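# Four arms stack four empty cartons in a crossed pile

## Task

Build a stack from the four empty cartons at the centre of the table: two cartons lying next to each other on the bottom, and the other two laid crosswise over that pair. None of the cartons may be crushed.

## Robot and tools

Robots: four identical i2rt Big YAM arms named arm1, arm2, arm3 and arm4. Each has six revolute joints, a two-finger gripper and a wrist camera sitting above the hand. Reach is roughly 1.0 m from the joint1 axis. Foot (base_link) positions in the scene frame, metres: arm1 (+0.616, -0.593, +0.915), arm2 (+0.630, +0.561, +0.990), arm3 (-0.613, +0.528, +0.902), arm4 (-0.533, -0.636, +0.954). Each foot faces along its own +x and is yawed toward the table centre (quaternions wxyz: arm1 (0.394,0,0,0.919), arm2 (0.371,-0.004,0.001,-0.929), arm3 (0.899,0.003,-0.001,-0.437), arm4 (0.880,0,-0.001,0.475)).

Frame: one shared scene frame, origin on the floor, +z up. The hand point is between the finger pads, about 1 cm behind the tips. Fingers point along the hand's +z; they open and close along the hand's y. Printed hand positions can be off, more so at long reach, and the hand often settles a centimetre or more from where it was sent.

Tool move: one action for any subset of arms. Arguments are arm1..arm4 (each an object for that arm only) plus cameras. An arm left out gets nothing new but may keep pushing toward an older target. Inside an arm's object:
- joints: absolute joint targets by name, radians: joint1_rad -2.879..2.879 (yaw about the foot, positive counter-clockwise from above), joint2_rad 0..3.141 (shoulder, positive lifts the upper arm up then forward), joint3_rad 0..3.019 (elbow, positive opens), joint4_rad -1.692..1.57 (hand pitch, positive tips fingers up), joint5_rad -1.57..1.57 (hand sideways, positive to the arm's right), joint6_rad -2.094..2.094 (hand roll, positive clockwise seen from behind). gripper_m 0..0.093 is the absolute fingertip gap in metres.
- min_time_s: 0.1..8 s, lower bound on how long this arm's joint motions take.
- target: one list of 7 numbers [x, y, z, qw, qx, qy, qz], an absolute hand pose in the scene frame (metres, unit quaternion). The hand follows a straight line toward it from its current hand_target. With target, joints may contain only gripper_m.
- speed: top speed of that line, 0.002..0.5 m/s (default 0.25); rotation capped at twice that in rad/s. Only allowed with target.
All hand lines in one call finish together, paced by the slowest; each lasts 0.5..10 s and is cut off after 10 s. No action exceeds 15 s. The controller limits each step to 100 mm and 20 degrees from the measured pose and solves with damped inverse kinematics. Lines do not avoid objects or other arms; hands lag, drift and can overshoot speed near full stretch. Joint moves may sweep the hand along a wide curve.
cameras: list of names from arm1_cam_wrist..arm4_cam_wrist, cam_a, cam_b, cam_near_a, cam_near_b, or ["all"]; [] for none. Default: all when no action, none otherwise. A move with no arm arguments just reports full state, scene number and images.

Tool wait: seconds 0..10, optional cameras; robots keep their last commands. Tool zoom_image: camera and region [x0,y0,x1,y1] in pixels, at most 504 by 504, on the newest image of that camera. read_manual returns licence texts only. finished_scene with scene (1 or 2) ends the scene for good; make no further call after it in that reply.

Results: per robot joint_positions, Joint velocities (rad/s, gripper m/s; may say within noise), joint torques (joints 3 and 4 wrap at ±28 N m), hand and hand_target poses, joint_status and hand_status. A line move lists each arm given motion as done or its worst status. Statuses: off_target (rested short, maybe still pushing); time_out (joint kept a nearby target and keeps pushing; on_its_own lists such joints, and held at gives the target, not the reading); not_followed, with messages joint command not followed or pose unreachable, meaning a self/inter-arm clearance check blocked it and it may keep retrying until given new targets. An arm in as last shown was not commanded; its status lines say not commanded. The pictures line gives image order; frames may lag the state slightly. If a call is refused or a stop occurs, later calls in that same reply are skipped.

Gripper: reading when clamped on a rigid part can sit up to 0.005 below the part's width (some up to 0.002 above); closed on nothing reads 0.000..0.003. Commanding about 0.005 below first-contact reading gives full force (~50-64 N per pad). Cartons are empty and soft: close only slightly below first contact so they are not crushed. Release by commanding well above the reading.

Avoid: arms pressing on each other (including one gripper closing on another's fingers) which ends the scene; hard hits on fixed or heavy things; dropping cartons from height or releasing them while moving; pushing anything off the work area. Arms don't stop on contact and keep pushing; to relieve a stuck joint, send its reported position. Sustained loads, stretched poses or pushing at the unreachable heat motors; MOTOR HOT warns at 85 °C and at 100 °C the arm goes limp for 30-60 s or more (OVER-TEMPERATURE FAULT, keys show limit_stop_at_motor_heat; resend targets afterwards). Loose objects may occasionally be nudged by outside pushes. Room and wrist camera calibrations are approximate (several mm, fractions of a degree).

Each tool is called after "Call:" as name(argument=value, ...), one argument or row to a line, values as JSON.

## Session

Call:
move(
  cameras=["cam_a","cam_b","cam_near_a","cam_near_b"],
)

Call:
zoom_image(
  camera="cam_b",
  region=[340, 180, 540, 400],
)

Call:
zoom_image(
  camera="cam_a",
  region=[280, 180, 600, 340],
)

Scene clock: 0.00 s.
Joint torques (N m): no reading
Heat: arm1: hottest joint1_rad 37 °C; arm2: hottest joint1_rad 35 °C; arm3: hottest joint3_rad 36 °C; arm4: hottest joint1_rad 41 °C.
Joint velocities: within noise
arm1.joint_positions: joint1_rad=+0.328 joint2_rad=+0.613 joint3_rad=+1.402 joint4_rad=-1.249 joint5_rad=-0.191 joint6_rad=-0.064 gripper_m=+0.09396
arm1.joint_status: not commanded
arm1.hand: x=+0.3884 y=-0.5100 z=+1.4810 quat_wxyz=(-0.063, +0.838, -0.127, -0.527) (m; scene frame)
arm1.hand_target: x=+0.3910 y=-0.5114 z=+1.4928 quat_wxyz=(-0.067, +0.831, -0.124, -0.538) (m; scene frame)
arm1.hand_status: not commanded
arm2.joint_positions: joint1_rad=+0.178 joint2_rad=+0.637 joint3_rad=+1.317 joint4_rad=-1.338 joint5_rad=+0.119 joint6_rad=+0.322 gripper_m=+0.09396
arm2.joint_status: not commanded
arm2.hand: x=+0.4686 y=+0.3728 z=+1.4915 quat_wxyz=(-0.216, -0.860, -0.247, +0.391) (m; scene frame)
arm2.hand_target: x=+0.4695 y=+0.3740 z=+1.5042 quat_wxyz=(-0.224, -0.854, -0.245, +0.401) (m; scene frame)
arm2.hand_status: not commanded
arm3.joint_positions: joint1_rad=-0.182 joint2_rad=+0.526 joint3_rad=+1.317 joint4_rad=-1.483 joint5_rad=-0.105 joint6_rad=-0.195 gripper_m=+0.09396
arm3.joint_status: not commanded
arm3.hand: x=-0.5119 y=+0.3684 z=+1.3946 quat_wxyz=(-0.369, -0.371, -0.825, +0.213) (m; scene frame)
arm3.hand_target: x=-0.5129 y=+0.3703 z=+1.4072 quat_wxyz=(-0.380, -0.368, -0.819, +0.222) (m; scene frame)
arm3.hand_status: not commanded
arm4.joint_positions: joint1_rad=+0.123 joint2_rad=+0.645 joint3_rad=+1.427 joint4_rad=-1.276 joint5_rad=-0.007 joint6_rad=-0.285 gripper_m=+0.09396
arm4.joint_status: not commanded
arm4.hand: x=-0.4240 y=-0.4131 z=+1.5181 quat_wxyz=(-0.469, +0.554, -0.655, -0.210) (m; scene frame)
arm4.hand_target: x=-0.4253 y=-0.4158 z=+1.5272 quat_wxyz=(-0.477, +0.551, -0.651, -0.213) (m; scene frame)
arm4.hand_status: not commanded
pictures: cam_a, cam_b, cam_near_a, cam_near_b

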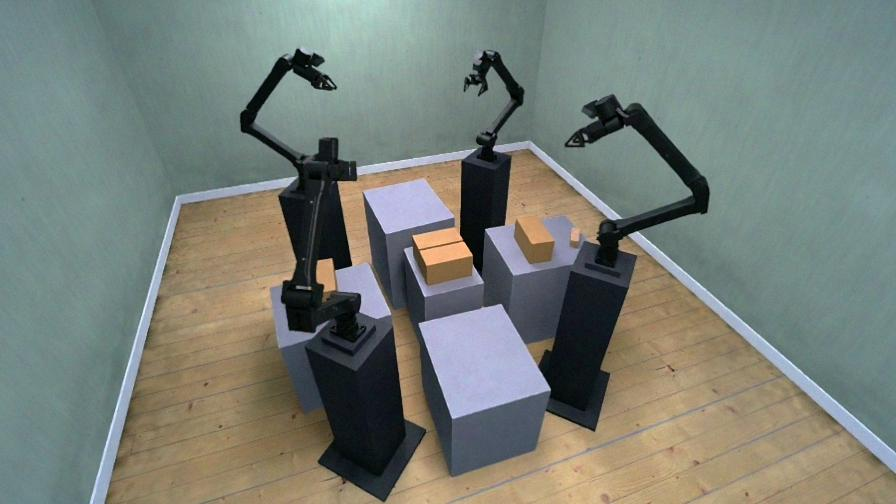

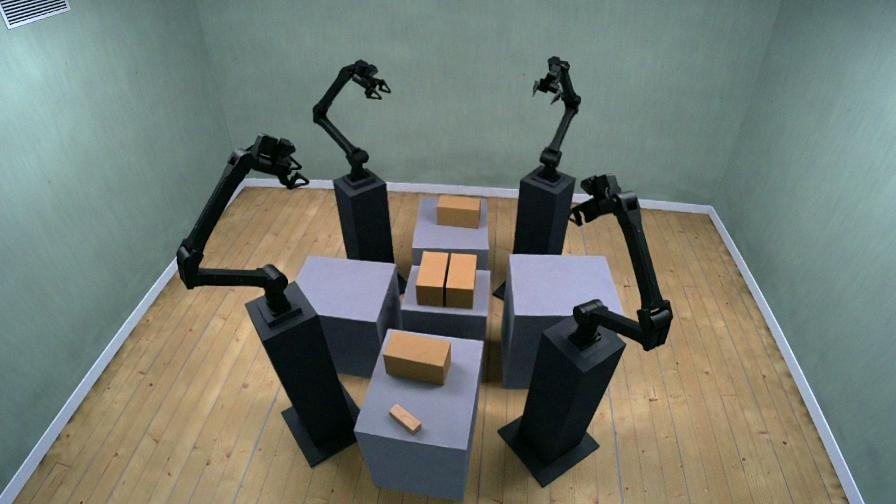

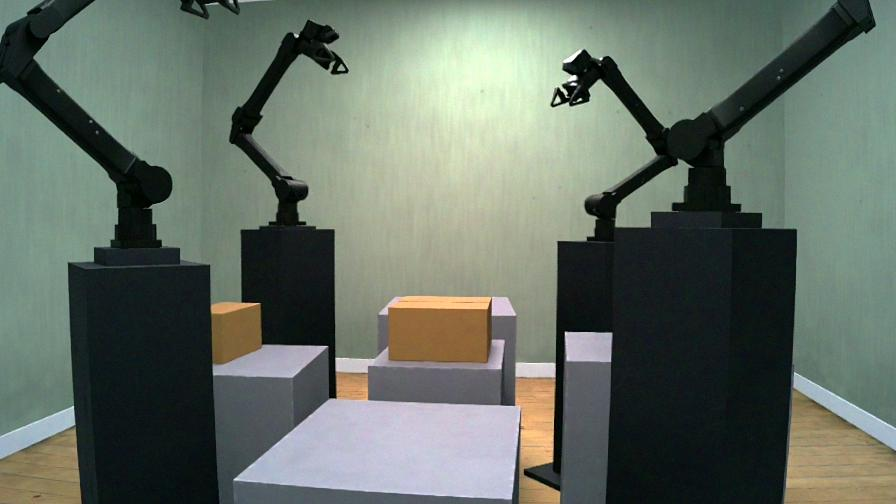

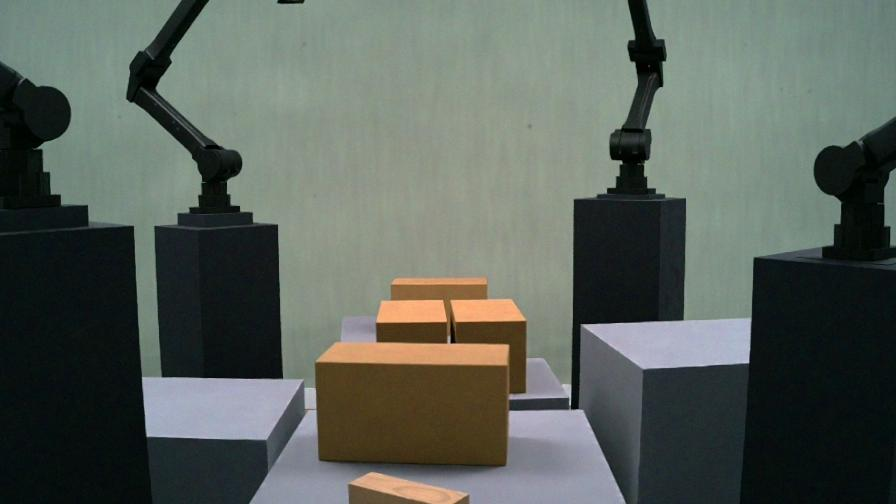

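Scaled by 2.291 from the camera's 896x504 image, which has a finer 1280x720 frame.

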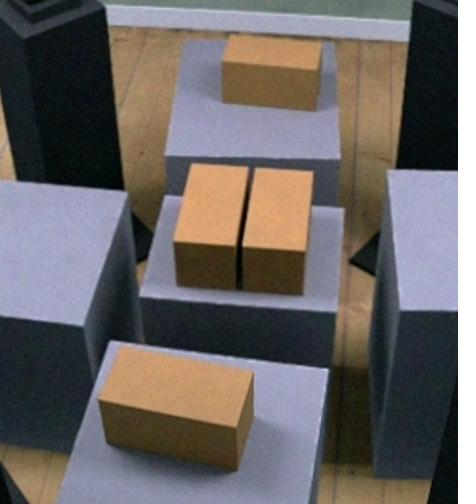

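Scaled by 1.575 from the camera's 896x504 image, which has a finer 1280x720 frame.

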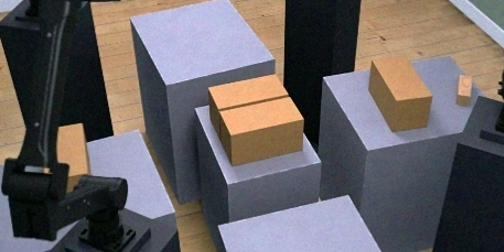

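Call:
move(
  arm1={"target":[0.25,-0.645,0.88,0,0.9563,0,-0.2924],"speed":0.35,"joints":{"gripper_m":0.09}},
  arm2={"target":[0.30,0.512,0.89,-0.0145,0.9551,-0.0475,-0.2920],"speed":0.35,"joints":{"gripper_m":0.09}},
  arm3={"target":[-0.18,0.565,0.89,0.2920,0.0475,0.9551,-0.0145],"speed":0.35,"joints":{"gripper_m":0.09}},
  arm4={"target":[-0.25,-0.645,0.88,0.2924,0,0.9563,0],"speed":0.35,"joints":{"gripper_m":0.09}},
  cameras=["arm1_cam_wrist","arm2_cam_wrist","arm3_cam_wrist","arm4_cam_wrist","cam_near_b"],
)

Scene clock: 8.30 s.
Joint torques (N m): arm1=[0.97 -4.54 5.96 1.76 0 0.13] | arm2=[-0.56 -5.13 3.56 2.47 0.04 -0.13] | arm3=[0.91 -8.76 7.61 1.72 0.05 0.05] | arm4=[-0.85 -4.19 4.64 1.57 0.16 -0.09]
Heat: arm1: hottest joint1_rad 37 °C; arm2: hottest joint1_rad 35 °C; arm3: hottest joint3_rad 37 °C; arm4: hottest joint1_rad 41 °C.
move: arm1 off_target; arm2 off_target; arm3 off_target; arm4 off_target
Joint velocities: within noise
arm1.joint_positions: joint1_rad=+0.992 joint2_rad=+1.480 joint3_rad=+0.357 joint4_rad=+0.102 joint5_rad=+0.112 joint6_rad=+0.158 gripper_m=+0.09010
arm1.joint_status: all done
arm1.hand: x=+0.2685 y=-0.6367 z=+0.8739 quat_wxyz=(-0.007, +0.961, -0.003, -0.276) (m; scene frame)
arm1.hand_target: x=+0.2508 y=-0.6450 z=+0.8807 quat_wxyz=(+0.000, +0.956, +0.000, -0.292) (m; scene frame)
arm1.hand_status: off_target (0.021 m and 2.1 deg from the pose sent, 0.631 m and 34.3 deg at the start)
arm2.joint_positions: joint1_rad=-0.498 joint2_rad=+1.772 joint3_rad=+0.282 joint4_rad=+0.453 joint5_rad=+0.196 joint6_rad=+0.304 gripper_m=+0.09009
arm2.joint_status: all done
arm2.hand: x=+0.3116 y=+0.5117 z=+0.8893 quat_wxyz=(+0.017, -0.958, +0.046, +0.282) (m; scene frame)
arm2.hand_target: x=+0.3003 y=+0.5121 z=+0.8902 quat_wxyz=(+0.015, -0.955, +0.048, +0.292) (m; scene frame)
arm2.hand_status: off_target (0.012 m and 1.2 deg from the pose sent, 0.640 m and 46.0 deg at the start; pose on its path clipped on 10 of 126 steps)
arm3.joint_positions: joint1_rad=+1.039 joint2_rad=+1.549 joint3_rad=+0.548 joint4_rad=-0.035 joint5_rad=+0.140 joint6_rad=+0.206 gripper_m=+0.09007
arm3.joint_status: all done
arm3.hand: x=-0.2003 y=+0.5586 z=+0.8802 quat_wxyz=(-0.273, -0.054, -0.960, +0.020) (m; scene frame)
arm3.hand_target: x=-0.1809 y=+0.5649 z=+0.8906 quat_wxyz=(-0.292, -0.048, -0.955, +0.015) (m; scene frame)
arm3.hand_status: off_target (0.023 m and 2.5 deg from the pose sent, 0.635 m and 47.2 deg at the start)
arm4.joint_positions: joint1_rad=-1.023 joint2_rad=+1.546 joint3_rad=+0.121 joint4_rad=+0.428 joint5_rad=-0.025 joint6_rad=-0.046 gripper_m=+0.09007
arm4.joint_status: all done
arm4.hand: x=-0.2621 y=-0.6411 z=+0.8785 quat_wxyz=(-0.284, +0.010, -0.959, -0.002) (m; scene frame)
arm4.hand_target: x=-0.2503 y=-0.6450 z=+0.8804 quat_wxyz=(-0.292, +0.000, -0.956, +0.000) (m; scene frame)
arm4.hand_status: off_target (0.013 m and 1.5 deg from the pose sent, 0.701 m and 80.4 deg at the start; pose on its path clipped on 9 of 126 steps)
pictures: arm1_cam_wrist, arm2_cam_wrist, arm3_cam_wrist, arm4_cam_wrist, cam_near_b
camera_calibration:
arm1_cam_wrist: T_world_to_cam=[[-0.00264234, 0.999909, 0.0132427, 0.625261], [0.998505, 0.00191526, 0.0546198, -0.311241], [0.0545894, 0.0133672, -0.998419, 0.990867], [0, 0, 0, 1]] pos_world=[0.258337, -0.637853, 0.998021]
arm2_cam_wrist: T_world_to_cam=[[0.095721, 0.995399, 0.00425227, -0.542402], [0.994642, -0.095814, 0.0388307, -0.290344], [0.0390595, 0.000512578, -0.999237, 1.00136], [0, 0, 0, 1]] pos_world=[0.301595, 0.511575, 1.01418]
arm3_cam_wrist: T_world_to_cam=[[-0.109609, -0.993908, 0.0115259, 0.522627], [-0.992495, 0.110071, 0.0532689, -0.302749], [-0.0542131, -0.00560061, -0.998514, 0.994075], [0, 0, 0, 1]] pos_world=[-0.1893, 0.558334, 1.0027]
arm4_cam_wrist: T_world_to_cam=[[0.030646, -0.999517, 0.00512697, -0.64018], [-0.998631, -0.0304004, 0.0425766, -0.315016], [-0.0424002, -0.00642476, -0.99908, 0.98509], [0, 0, 0, 1]] pos_world=[-0.253198, -0.643119, 1.00088]

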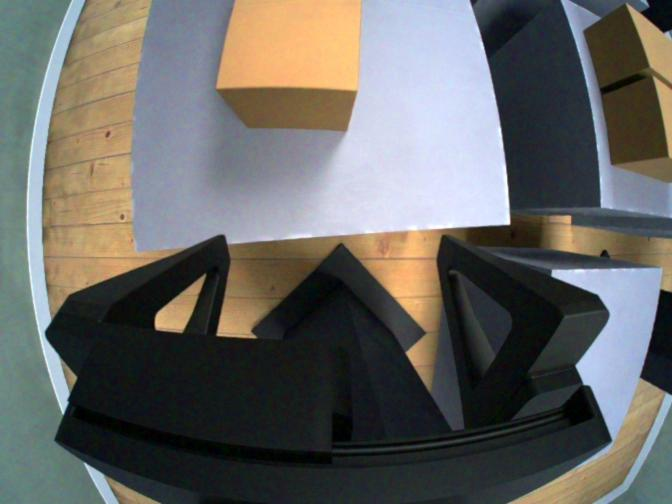

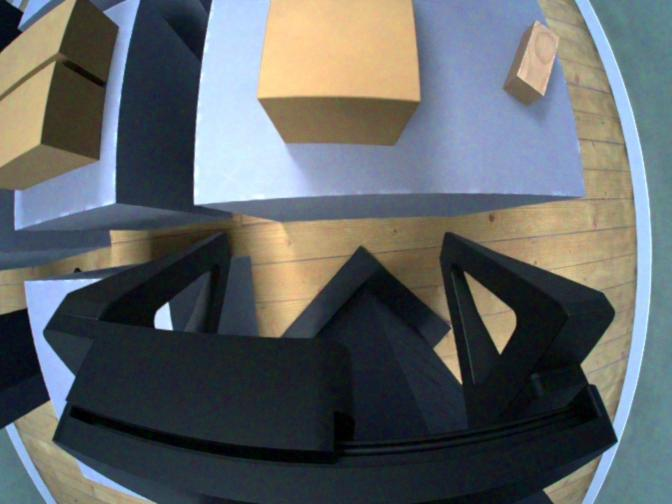

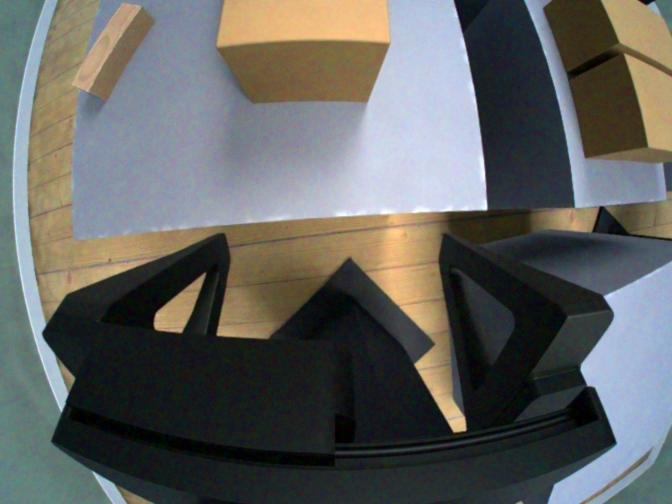

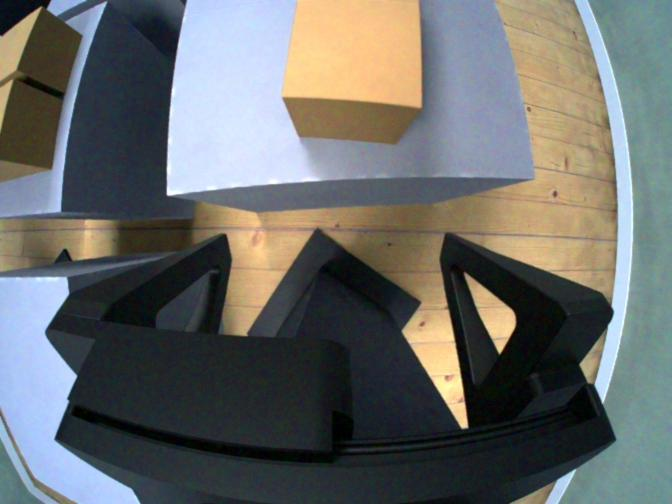

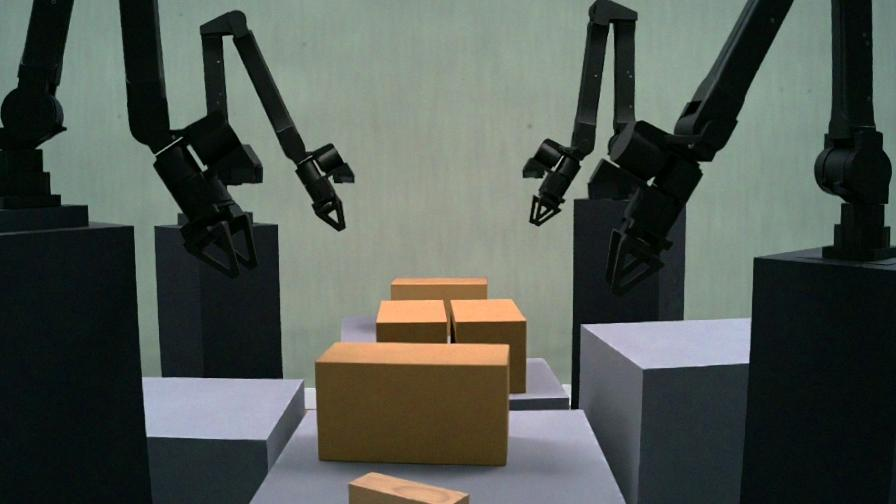

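Call:
move(
  arm1={"target":[0.174,-0.681,0.663,-0.0110,0.9556,-0.0359,-0.2922]},
  arm2={"target":[0.238,0.525,0.710,-0.0168,0.9547,-0.0551,-0.2919]},
  arm3={"target":[-0.090,0.575,0.718,0.2919,0.0551,0.9547,-0.0168]},
  arm4={"target":[-0.178,-0.660,0.660,0.2922,0.0359,0.9556,-0.0110]},
  cameras=["arm1_cam_wrist","arm2_cam_wrist","arm3_cam_wrist","arm4_cam_wrist","cam_near_b"],
)

Scene clock: 15.93 s.
Joint torques (N m): arm1=[1.14 -9.99 0.75 1.74 0.27 0.16] | arm2=[-0.32 -9.52 -0.84 2.62 -0.04 -0.12] | arm3=[0.5 -14.21 3.99 1.66 0.32 0.16] | arm4=[-1.03 -10.46 -2.06 1.62 0.21 -0.1]
Heat: arm1: hottest joint1_rad 37 °C; arm2: hottest joint1_rad 35 °C; arm3: hottest joint3_rad 38 °C; arm4: hottest joint1_rad 41 °C.
move: arm1 done; arm2 done; arm3 off_target; arm4 done
Joint velocities: within noise
arm1.joint_positions: joint1_rad=+1.067 joint2_rad=+2.384 joint3_rad=+0.746 joint4_rad=+0.624 joint5_rad=+0.188 joint6_rad=+0.283 gripper_m=+0.09010
arm1.joint_status: not commanded
arm1.hand: x=+0.1745 y=-0.6747 z=+0.6674 quat_wxyz=(-0.014, +0.957, -0.039, -0.288) (m; scene frame)
arm1.hand_target: x=+0.1741 y=-0.6808 z=+0.6630 quat_wxyz=(-0.011, +0.956, -0.036, -0.292) (m; scene frame)
arm1.hand_status: done (0.008 m and 0.7 deg from the pose sent, 0.235 m and 4.2 deg at the start)
arm2.joint_positions: joint1_rad=-0.587 joint2_rad=+2.528 joint3_rad=+0.660 joint4_rad=+0.853 joint5_rad=+0.158 joint6_rad=+0.241 gripper_m=+0.09009
arm2.joint_status: not commanded
arm2.hand: x=+0.2403 y=+0.5219 z=+0.7123 quat_wxyz=(+0.017, -0.956, +0.055, +0.287) (m; scene frame)
arm2.hand_target: x=+0.2381 y=+0.5250 z=+0.7100 quat_wxyz=(+0.017, -0.955, +0.055, +0.292) (m; scene frame)
arm2.hand_status: done (0.005 m and 0.6 deg from the pose sent, 0.194 m and 1.6 deg at the start)
arm3.joint_positions: joint1_rad=+1.039 joint2_rad=+2.206 joint3_rad=+0.851 joint4_rad=+0.331 joint5_rad=+0.140 joint6_rad=+0.206 gripper_m=+0.09007
arm3.joint_status: not commanded
arm3.hand: x=-0.1027 y=+0.5723 z=+0.7150 quat_wxyz=(-0.278, -0.054, -0.959, +0.019) (m; scene frame)
arm3.hand_target: x=-0.0903 y=+0.5749 z=+0.7183 quat_wxyz=(-0.292, -0.055, -0.955, +0.017) (m; scene frame)
arm3.hand_status: off_target (0.013 m and 1.6 deg from the pose sent, 0.197 m and 2.3 deg at the start)
arm4.joint_positions: joint1_rad=-1.037 joint2_rad=+2.616 joint3_rad=+0.595 joint4_rad=+1.041 joint5_rad=+0.006 joint6_rad=+0.001 gripper_m=+0.09007
arm4.joint_status: not commanded
arm4.hand: x=-0.1771 y=-0.6538 z=+0.6658 quat_wxyz=(-0.292, -0.024, -0.956, +0.009) (m; scene frame)
arm4.hand_target: x=-0.1783 y=-0.6598 z=+0.6601 quat_wxyz=(-0.292, -0.036, -0.956, +0.011) (m; scene frame)
arm4.hand_status: done (0.009 m and 1.4 deg from the pose sent, 0.235 m and 5.5 deg at the start)
pictures: arm1_cam_wrist, arm2_cam_wrist, arm3_cam_wrist, arm4_cam_wrist, cam_near_b
camera_calibration:
arm1_cam_wrist: T_world_to_cam=[[0.0691198, 0.997586, 0.0066145, 0.656152], [0.99716, -0.069286, 0.0295223, -0.237042], [0.0299094, 0.00455513, -0.999542, 0.789379], [0, 0, 0, 1]] pos_world=[0.167406, -0.674588, 0.791675]
arm2_cam_wrist: T_world_to_cam=[[0.11292, 0.993604, 0.0000479611, -0.545133], [0.993187, -0.112874, 0.0289642, -0.195403], [0.0287844, -0.00322301, -0.99958, 0.831841], [0, 0, 0, 1]] pos_world=[0.231684, 0.522271, 0.837178]
arm3_cam_wrist: T_world_to_cam=[[-0.109747, -0.993923, 0.00850351, 0.551005], [-0.993067, 0.110007, 0.0414177, -0.190222], [-0.0421015, -0.00389907, -0.999106, 0.835132], [0, 0, 0, 1]] pos_world=[-0.0932719, 0.571838, 0.837578]
arm4_cam_wrist: T_world_to_cam=[[-0.0395768, -0.999199, 0.00593767, -0.667165], [-0.998881, 0.0397169, 0.0256939, -0.164516], [-0.0259091, -0.00491414, -0.999652, 0.780448], [0, 0, 0, 1]] pos_world=[-0.170516, -0.656261, 0.788365]

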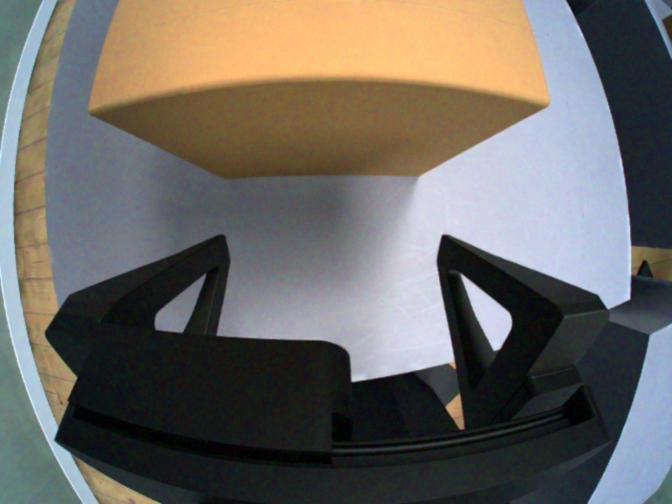

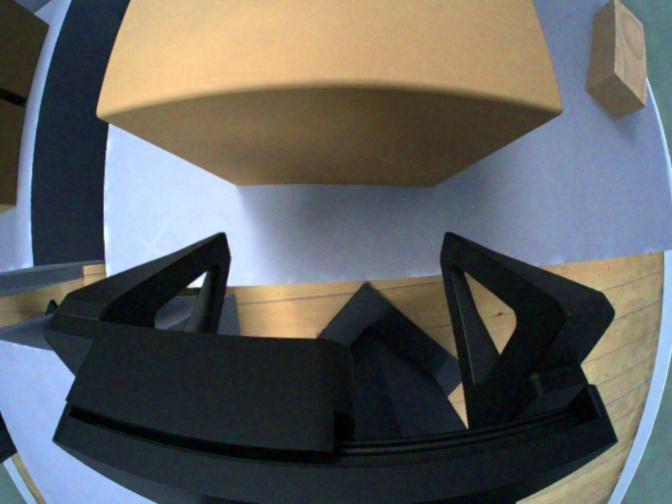

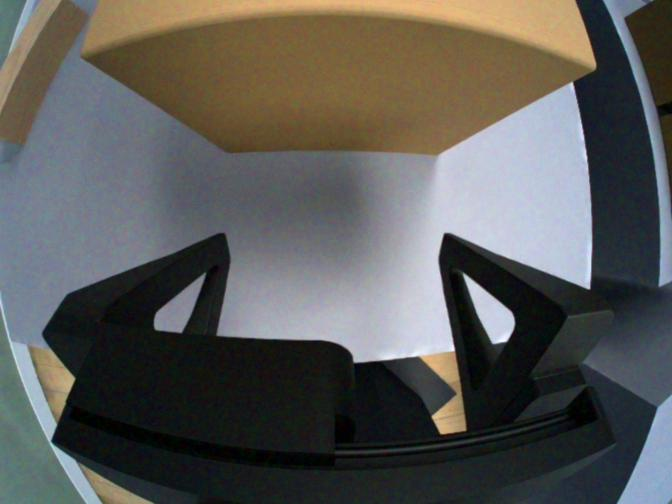

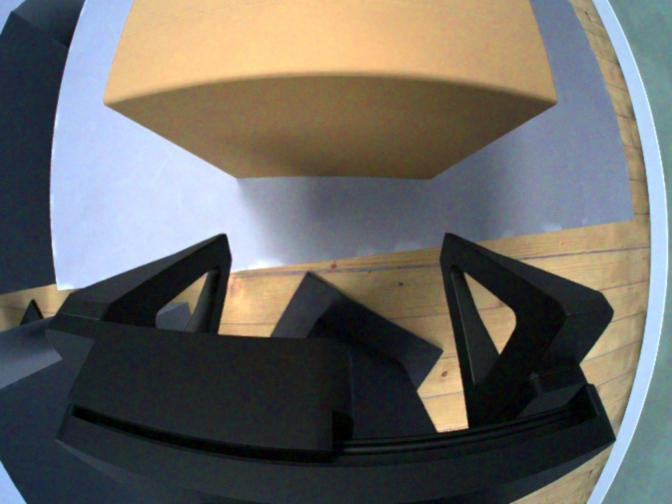

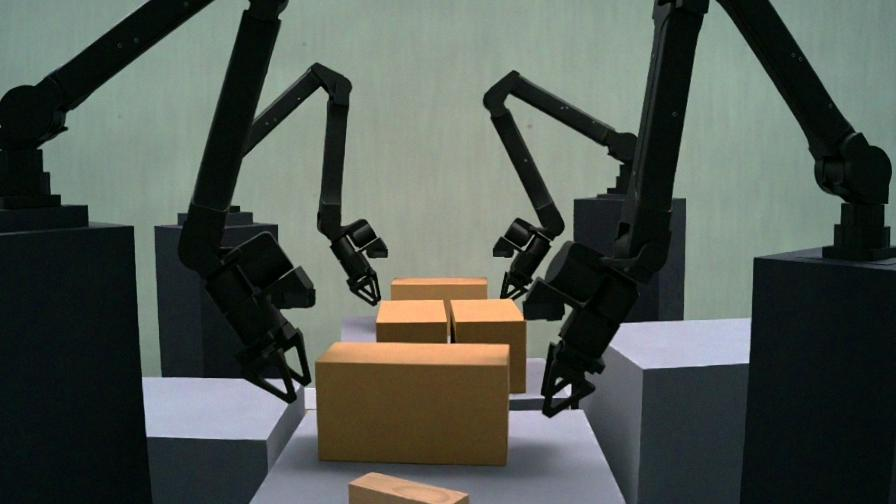

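Call:
move(
  arm1={"target":[0.075,-0.681,0.682,-0.0110,0.9556,-0.0359,-0.2922],"speed":0.07},
  arm2={"target":[0.139,0.536,0.727,-0.0168,0.9547,-0.0551,-0.2919],"speed":0.07},
  arm3={"target":[0.008,0.565,0.740,0.2919,0.0551,0.9547,-0.0168],"speed":0.07},
  arm4={"target":[-0.077,-0.668,0.682,0.2922,0.0359,0.9556,-0.0110],"speed":0.07},
  cameras=["arm1_cam_wrist","arm2_cam_wrist","arm3_cam_wrist","arm4_cam_wrist","cam_near_b"],
)

Scene clock: 19.17 s.
Joint torques (N m): arm1=[-2.61 -14.92 5.96 1.57 0.2 -0.08] | arm2=[-0.67 -15.56 5.83 1.87 0.21 -0.17] | arm3=[-1.61 -16.5 9.92 1.8 0.24 0.02] | arm4=[-1.14 -16.03 4.45 1.65 0.12 -0.14]
Heat: arm1: hottest joint1_rad 37 °C; arm2: hottest joint1_rad 35 °C; arm3: hottest joint3_rad 38 °C; arm4: hottest joint1_rad 41 °C.
move: arm1 off_target; arm2 off_target; arm3 off_target; arm4 off_target
Joint velocities: within noise
arm1.joint_positions: joint1_rad=+1.050 joint2_rad=+2.384 joint3_rad=+0.906 joint4_rad=+0.364 joint5_rad=+0.161 joint6_rad=+0.259 gripper_m=+0.09010
arm1.joint_status: not commanded
arm1.hand: x=+0.1358 y=-0.6814 z=+0.6555 quat_wxyz=(-0.020, +0.971, -0.027, -0.238) (m; scene frame)
arm1.hand_target: x=+0.0785 y=-0.6797 z=+0.6857 quat_wxyz=(-0.012, +0.956, -0.036, -0.292) (m; scene frame)
arm1.hand_status: off_target (0.066 m and 6.6 deg from the pose sent, 0.101 m and 0.7 deg at the start)
arm2.joint_positions: joint1_rad=-0.645 joint2_rad=+2.482 joint3_rad=+0.793 joint4_rad=+0.567 joint5_rad=+0.116 joint6_rad=+0.185 gripper_m=+0.09009
arm2.joint_status: not commanded
arm2.hand: x=+0.2027 y=+0.5329 z=+0.7009 quat_wxyz=(+0.022, -0.971, +0.048, +0.232) (m; scene frame)
arm2.hand_target: x=+0.1422 y=+0.5368 z=+0.7306 quat_wxyz=(+0.018, -0.955, +0.055, +0.292) (m; scene frame)
arm2.hand_status: off_target (0.069 m and 7.2 deg from the pose sent, 0.103 m and 0.6 deg at the start)
arm3.joint_positions: joint1_rad=+1.020 joint2_rad=+2.235 joint3_rad=+1.043 joint4_rad=+0.088 joint5_rad=+0.119 joint6_rad=+0.182 gripper_m=+0.09007
arm3.joint_status: not commanded
arm3.hand: x=-0.0528 y=+0.5723 z=+0.7154 quat_wxyz=(-0.239, -0.046, -0.970, +0.021) (m; scene frame)
arm3.hand_target: x=+0.0031 y=+0.5639 z=+0.7449 quat_wxyz=(-0.292, -0.055, -0.955, +0.018) (m; scene frame)
arm3.hand_status: off_target (0.066 m and 6.4 deg from the pose sent, 0.114 m and 1.6 deg at the start)
arm4.joint_positions: joint1_rad=-1.042 joint2_rad=+2.489 joint3_rad=+0.713 joint4_rad=+0.689 joint5_rad=+0.006 joint6_rad=+0.001 gripper_m=+0.09007
arm4.joint_status: not commanded
arm4.hand: x=-0.1310 y=-0.6579 z=+0.6671 quat_wxyz=(-0.240, -0.026, -0.970, +0.008) (m; scene frame)
arm4.hand_target: x=-0.0794 y=-0.6683 z=+0.6854 quat_wxyz=(-0.292, -0.036, -0.956, +0.011) (m; scene frame)
arm4.hand_status: off_target (0.057 m and 6.3 deg from the pose sent, 0.102 m and 1.4 deg at the start)
pictures: arm1_cam_wrist, arm2_cam_wrist, arm3_cam_wrist, arm4_cam_wrist, cam_near_b
camera_calibration:
arm1_cam_wrist: T_world_to_cam=[[0.0493364, 0.998427, 0.0266474, 0.655717], [0.989739, -0.0524544, 0.132912, -0.253888], [0.134101, 0.0198165, -0.990769, 0.769094], [0, 0, 0, 1]] pos_world=[0.115796, -0.683243, 0.778267]
arm2_cam_wrist: T_world_to_cam=[[0.101082, 0.994697, 0.0190046, -0.563297], [0.984746, -0.102753, 0.14042, -0.238185], [0.141628, 0.00452086, -0.98991, 0.787895], [0, 0, 0, 1]] pos_world=[0.179903, 0.532274, 0.824096]
arm3_cam_wrist: T_world_to_cam=[[-0.095251, -0.995235, 0.0208401, 0.549177], [-0.987612, 0.0971025, 0.123262, -0.191492], [-0.124698, -0.00884113, -0.992155, 0.831202], [0, 0, 0, 1]] pos_world=[-0.0331609, 0.572504, 0.836841]
arm4_cam_wrist: T_world_to_cam=[[-0.0440772, -0.999016, 0.00501011, -0.669351], [-0.990244, 0.0443527, 0.1321, -0.185112], [-0.132192, 0.000861346, -0.991224, 0.767192], [0, 0, 0, 1]] pos_world=[-0.111392, -0.661142, 0.788266]

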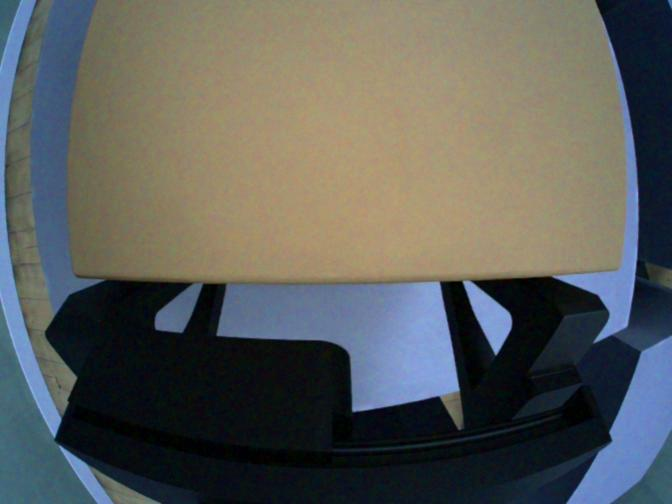

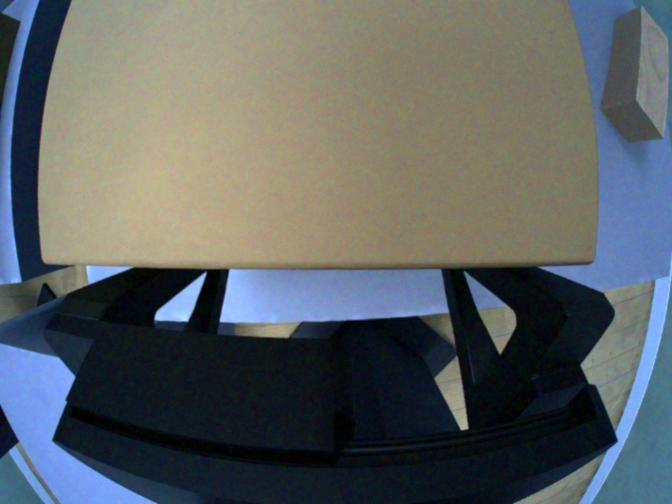

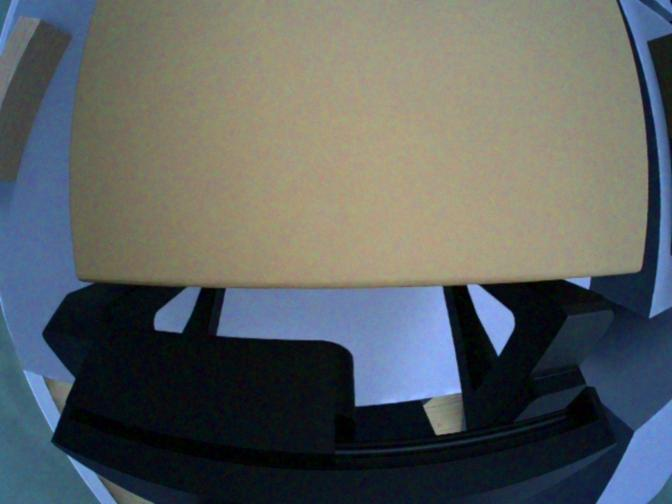

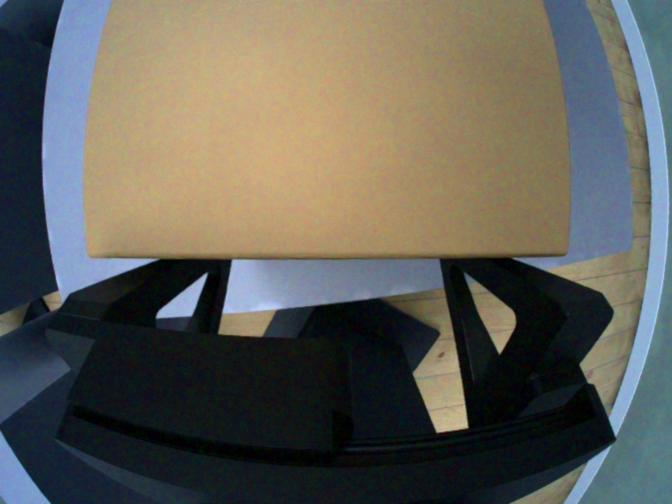

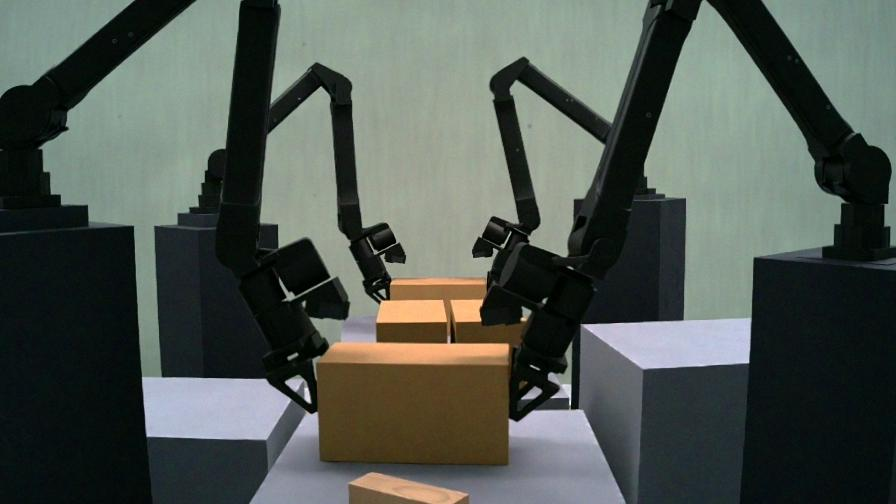

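Call:
move(
  arm1={"target":[0.068,-0.680,0.93,-0.0110,0.9556,-0.0359,-0.2922],"speed":0.13},
  arm4={"target":[-0.068,-0.669,0.925,0.2922,0.0359,0.9556,-0.0110],"speed":0.13},
  cameras=["cam_near_a","cam_b"],
)

Call:
move(
  arm1={"target":[0.067,-0.38,0.94,0,0.9563,0,-0.2924],"speed":0.11},
  arm4={"target":[-0.070,-0.38,0.93,0.2924,0,0.9563,0],"speed":0.11},
  cameras=["cam_near_a","cam_b","arm1_cam_wrist","arm4_cam_wrist"],
)

Scene clock: 23.60 s.
Joint torques (N m): arm1=[-2.61 -14.04 11.06 2.3 0.49 -0.1] | arm2=[-1.61 -14.97 5.68 2.17 0.23 -0.11] | arm3=[-1.73 -16.5 9.91 1.84 0.24 0] | arm4=[-0.91 -13.27 12.07 2.58 0.19 -0.11]
Heat: arm1: hottest joint1_rad 37 °C; arm2: hottest joint1_rad 35 °C; arm3: hottest joint3_rad 38 °C; arm4: hottest joint1_rad 41 °C.
move: arm1 off_target; arm4 off_target
Joint velocities: within noise
arm1.joint_positions: joint1_rad=+1.047 joint2_rad=+1.760 joint3_rad=+0.837 joint4_rad=-0.249 joint5_rad=+0.152 joint6_rad=+0.260 gripper_m=+0.09010
arm1.joint_status: not commanded
arm1.hand: x=+0.1373 y=-0.6806 z=+0.8733 quat_wxyz=(-0.023, +0.977, -0.027, -0.210) (m; scene frame)
arm1.hand_target: x=+0.0756 y=-0.6781 z=+0.9345 quat_wxyz=(-0.013, +0.956, -0.036, -0.292) (m; scene frame)
arm1.hand_status: off_target (0.090 m and 9.9 deg from the pose sent, 0.283 m and 6.6 deg at the start; pose on its path clipped on 19 of 77 steps)
arm2, arm3: as last shown
arm2.hand: x=+0.2028 y=+0.5329 z=+0.7009 quat_wxyz=(+0.022, -0.971, +0.047, +0.232) (m; scene frame)
arm2.hand_target: x=+0.1423 y=+0.5368 z=+0.7305 quat_wxyz=(+0.018, -0.955, +0.055, +0.292) (m; scene frame)
arm4.joint_positions: joint1_rad=-1.044 joint2_rad=+1.681 joint3_rad=+0.560 joint4_rad=-0.019 joint5_rad=+0.004 joint6_rad=-0.001 gripper_m=+0.09007
arm4.joint_status: not commanded
arm4.hand: x=-0.1321 y=-0.6586 z=+0.8844 quat_wxyz=(-0.215, -0.026, -0.976, +0.007) (m; scene frame)
arm4.hand_target: x=-0.0735 y=-0.6689 z=+0.9292 quat_wxyz=(-0.292, -0.036, -0.956, +0.011) (m; scene frame)
arm4.hand_status: off_target (0.077 m and 9.3 deg from the pose sent, 0.266 m and 6.3 deg at the start)
pictures: cam_b, cam_near_a

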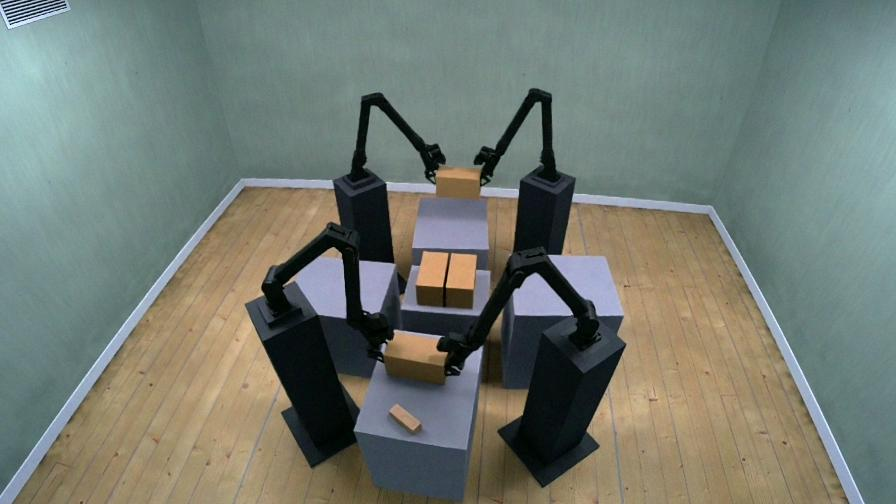

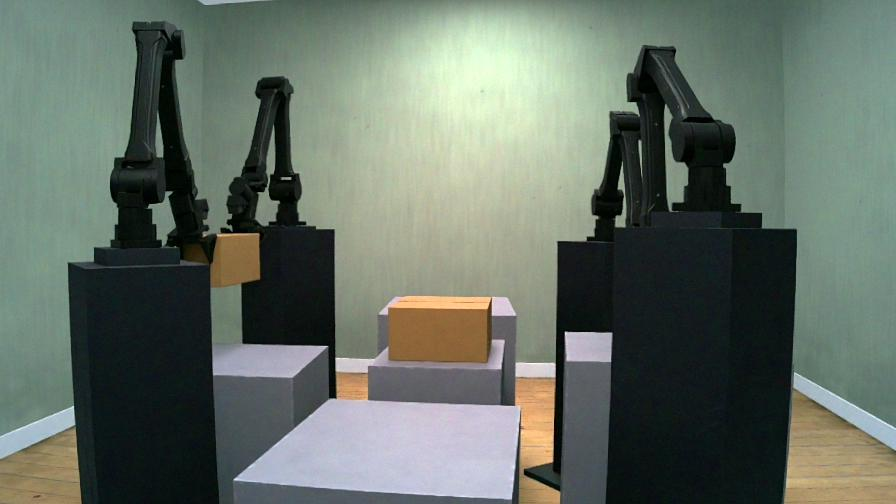

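Scene clock: 27.00 s.
Joint torques (N m): arm1=[-0.03 -11.34 13.81 2.3 -0.62 0.35] | arm2=[-1.32 -14.74 5.75 1.95 0.17 -0.1] | arm3=[-1.55 -16.44 9.92 1.85 0.24 0] | arm4=[-0.91 -12.16 15.87 1.99 1.26 -0.21]
Heat: arm1: hottest joint3_rad 38 °C; arm2: hottest joint1_rad 35 °C; arm3: hottest joint3_rad 38 °C; arm4: hottest joint1_rad 41 °C.
move: arm1 off_target; arm4 off_target
Joint velocities: within noise
arm1.joint_positions: joint1_rad=+0.368 joint2_rad=+1.766 joint3_rad=+0.929 joint4_rad=-0.350 joint5_rad=-0.228 joint6_rad=-0.403 gripper_m=+0.09010
arm1.joint_status: not commanded
arm1.hand: x=+0.1393 y=-0.4103 z=+0.8942 quat_wxyz=(+0.025, +0.976, +0.003, -0.219) (m; scene frame)
arm1.hand_target: x=+0.0765 y=-0.3837 z=+0.9469 quat_wxyz=(+0.001, +0.956, +0.001, -0.293) (m; scene frame)
arm1.hand_status: off_target (0.091 m and 9.2 deg from the pose sent, 0.316 m and 10.6 deg at the start)
arm2, arm3: as last shown
arm4.joint_positions: joint1_rad=-0.360 joint2_rad=+1.765 joint3_rad=+0.768 joint4_rad=-0.208 joint5_rad=+0.304 joint6_rad=+0.534 gripper_m=+0.09007
arm4.joint_status: not commanded
arm4.hand: x=-0.1347 y=-0.4106 z=+0.8981 quat_wxyz=(-0.232, +0.019, -0.972, +0.025) (m; scene frame)
arm4.hand_target: x=-0.0766 y=-0.3840 z=+0.9361 quat_wxyz=(-0.293, -0.001, -0.956, +0.000) (m; scene frame)
arm4.hand_status: off_target (0.078 m and 8.0 deg from the pose sent, 0.289 m and 9.7 deg at the start)
pictures: arm1_cam_wrist, arm4_cam_wrist, cam_b, cam_near_a
camera_calibration:
arm1_cam_wrist: T_world_to_cam=[[-0.028986, 0.998525, -0.0459014, 0.454298], [0.984505, 0.0364637, 0.171523, -0.272068], [0.172943, -0.0402184, -0.98411, 0.963844], [0, 0, 0, 1]] pos_world=[0.11433, -0.404943, 1.01605]
arm4_cam_wrist: T_world_to_cam=[[0.0372153, -0.997561, 0.0590438, -0.460626], [-0.98833, -0.0280084, 0.149734, -0.275441], [-0.147715, -0.0639271, -0.986962, 0.962928], [0, 0, 0, 1]] pos_world=[-0.112845, -0.40566, 1.01881]

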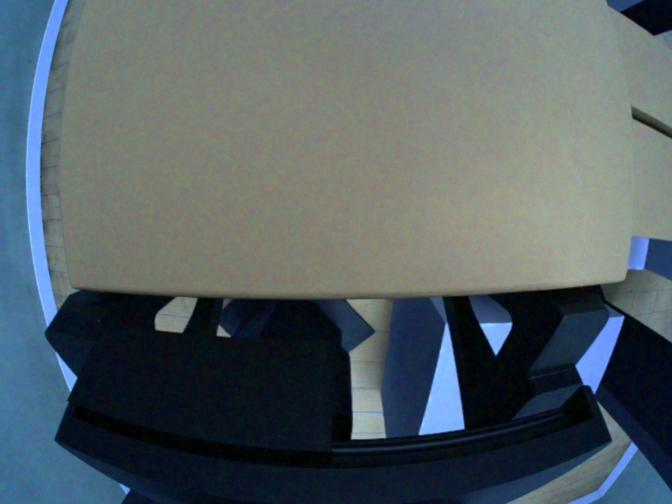

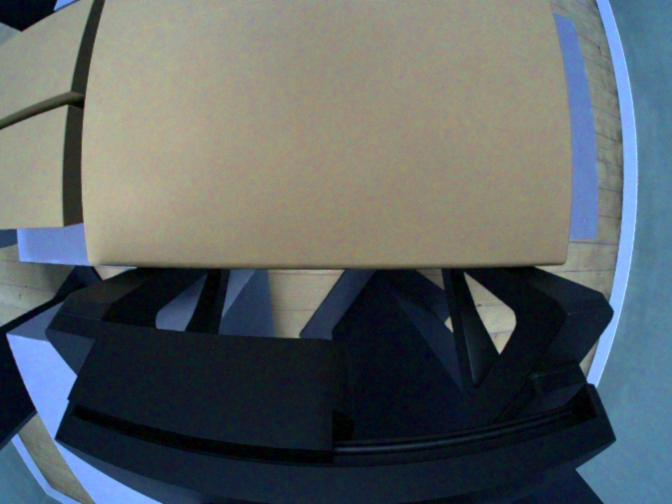

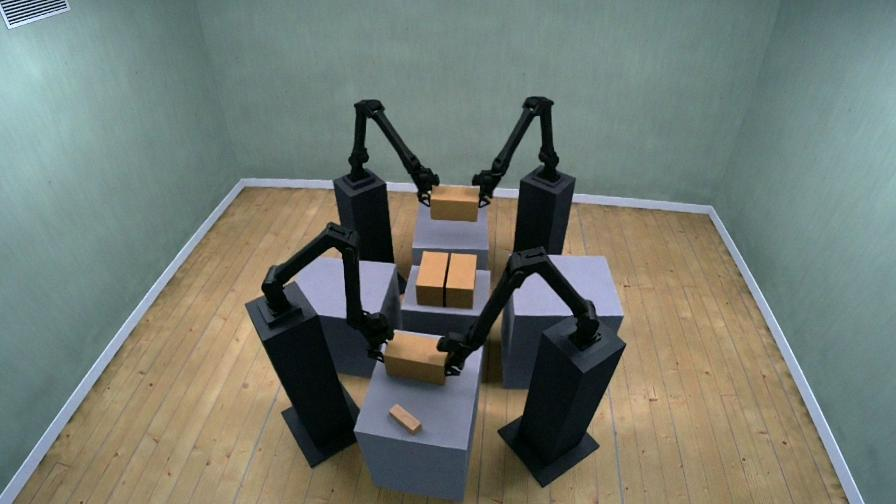

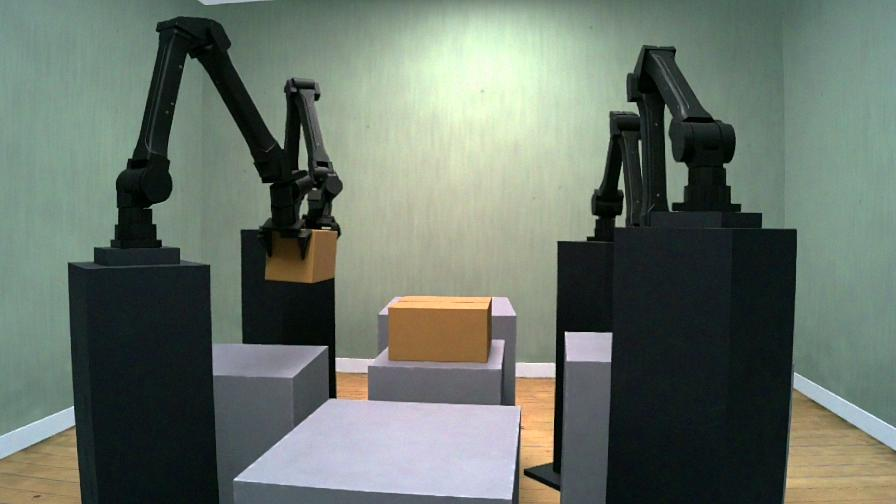

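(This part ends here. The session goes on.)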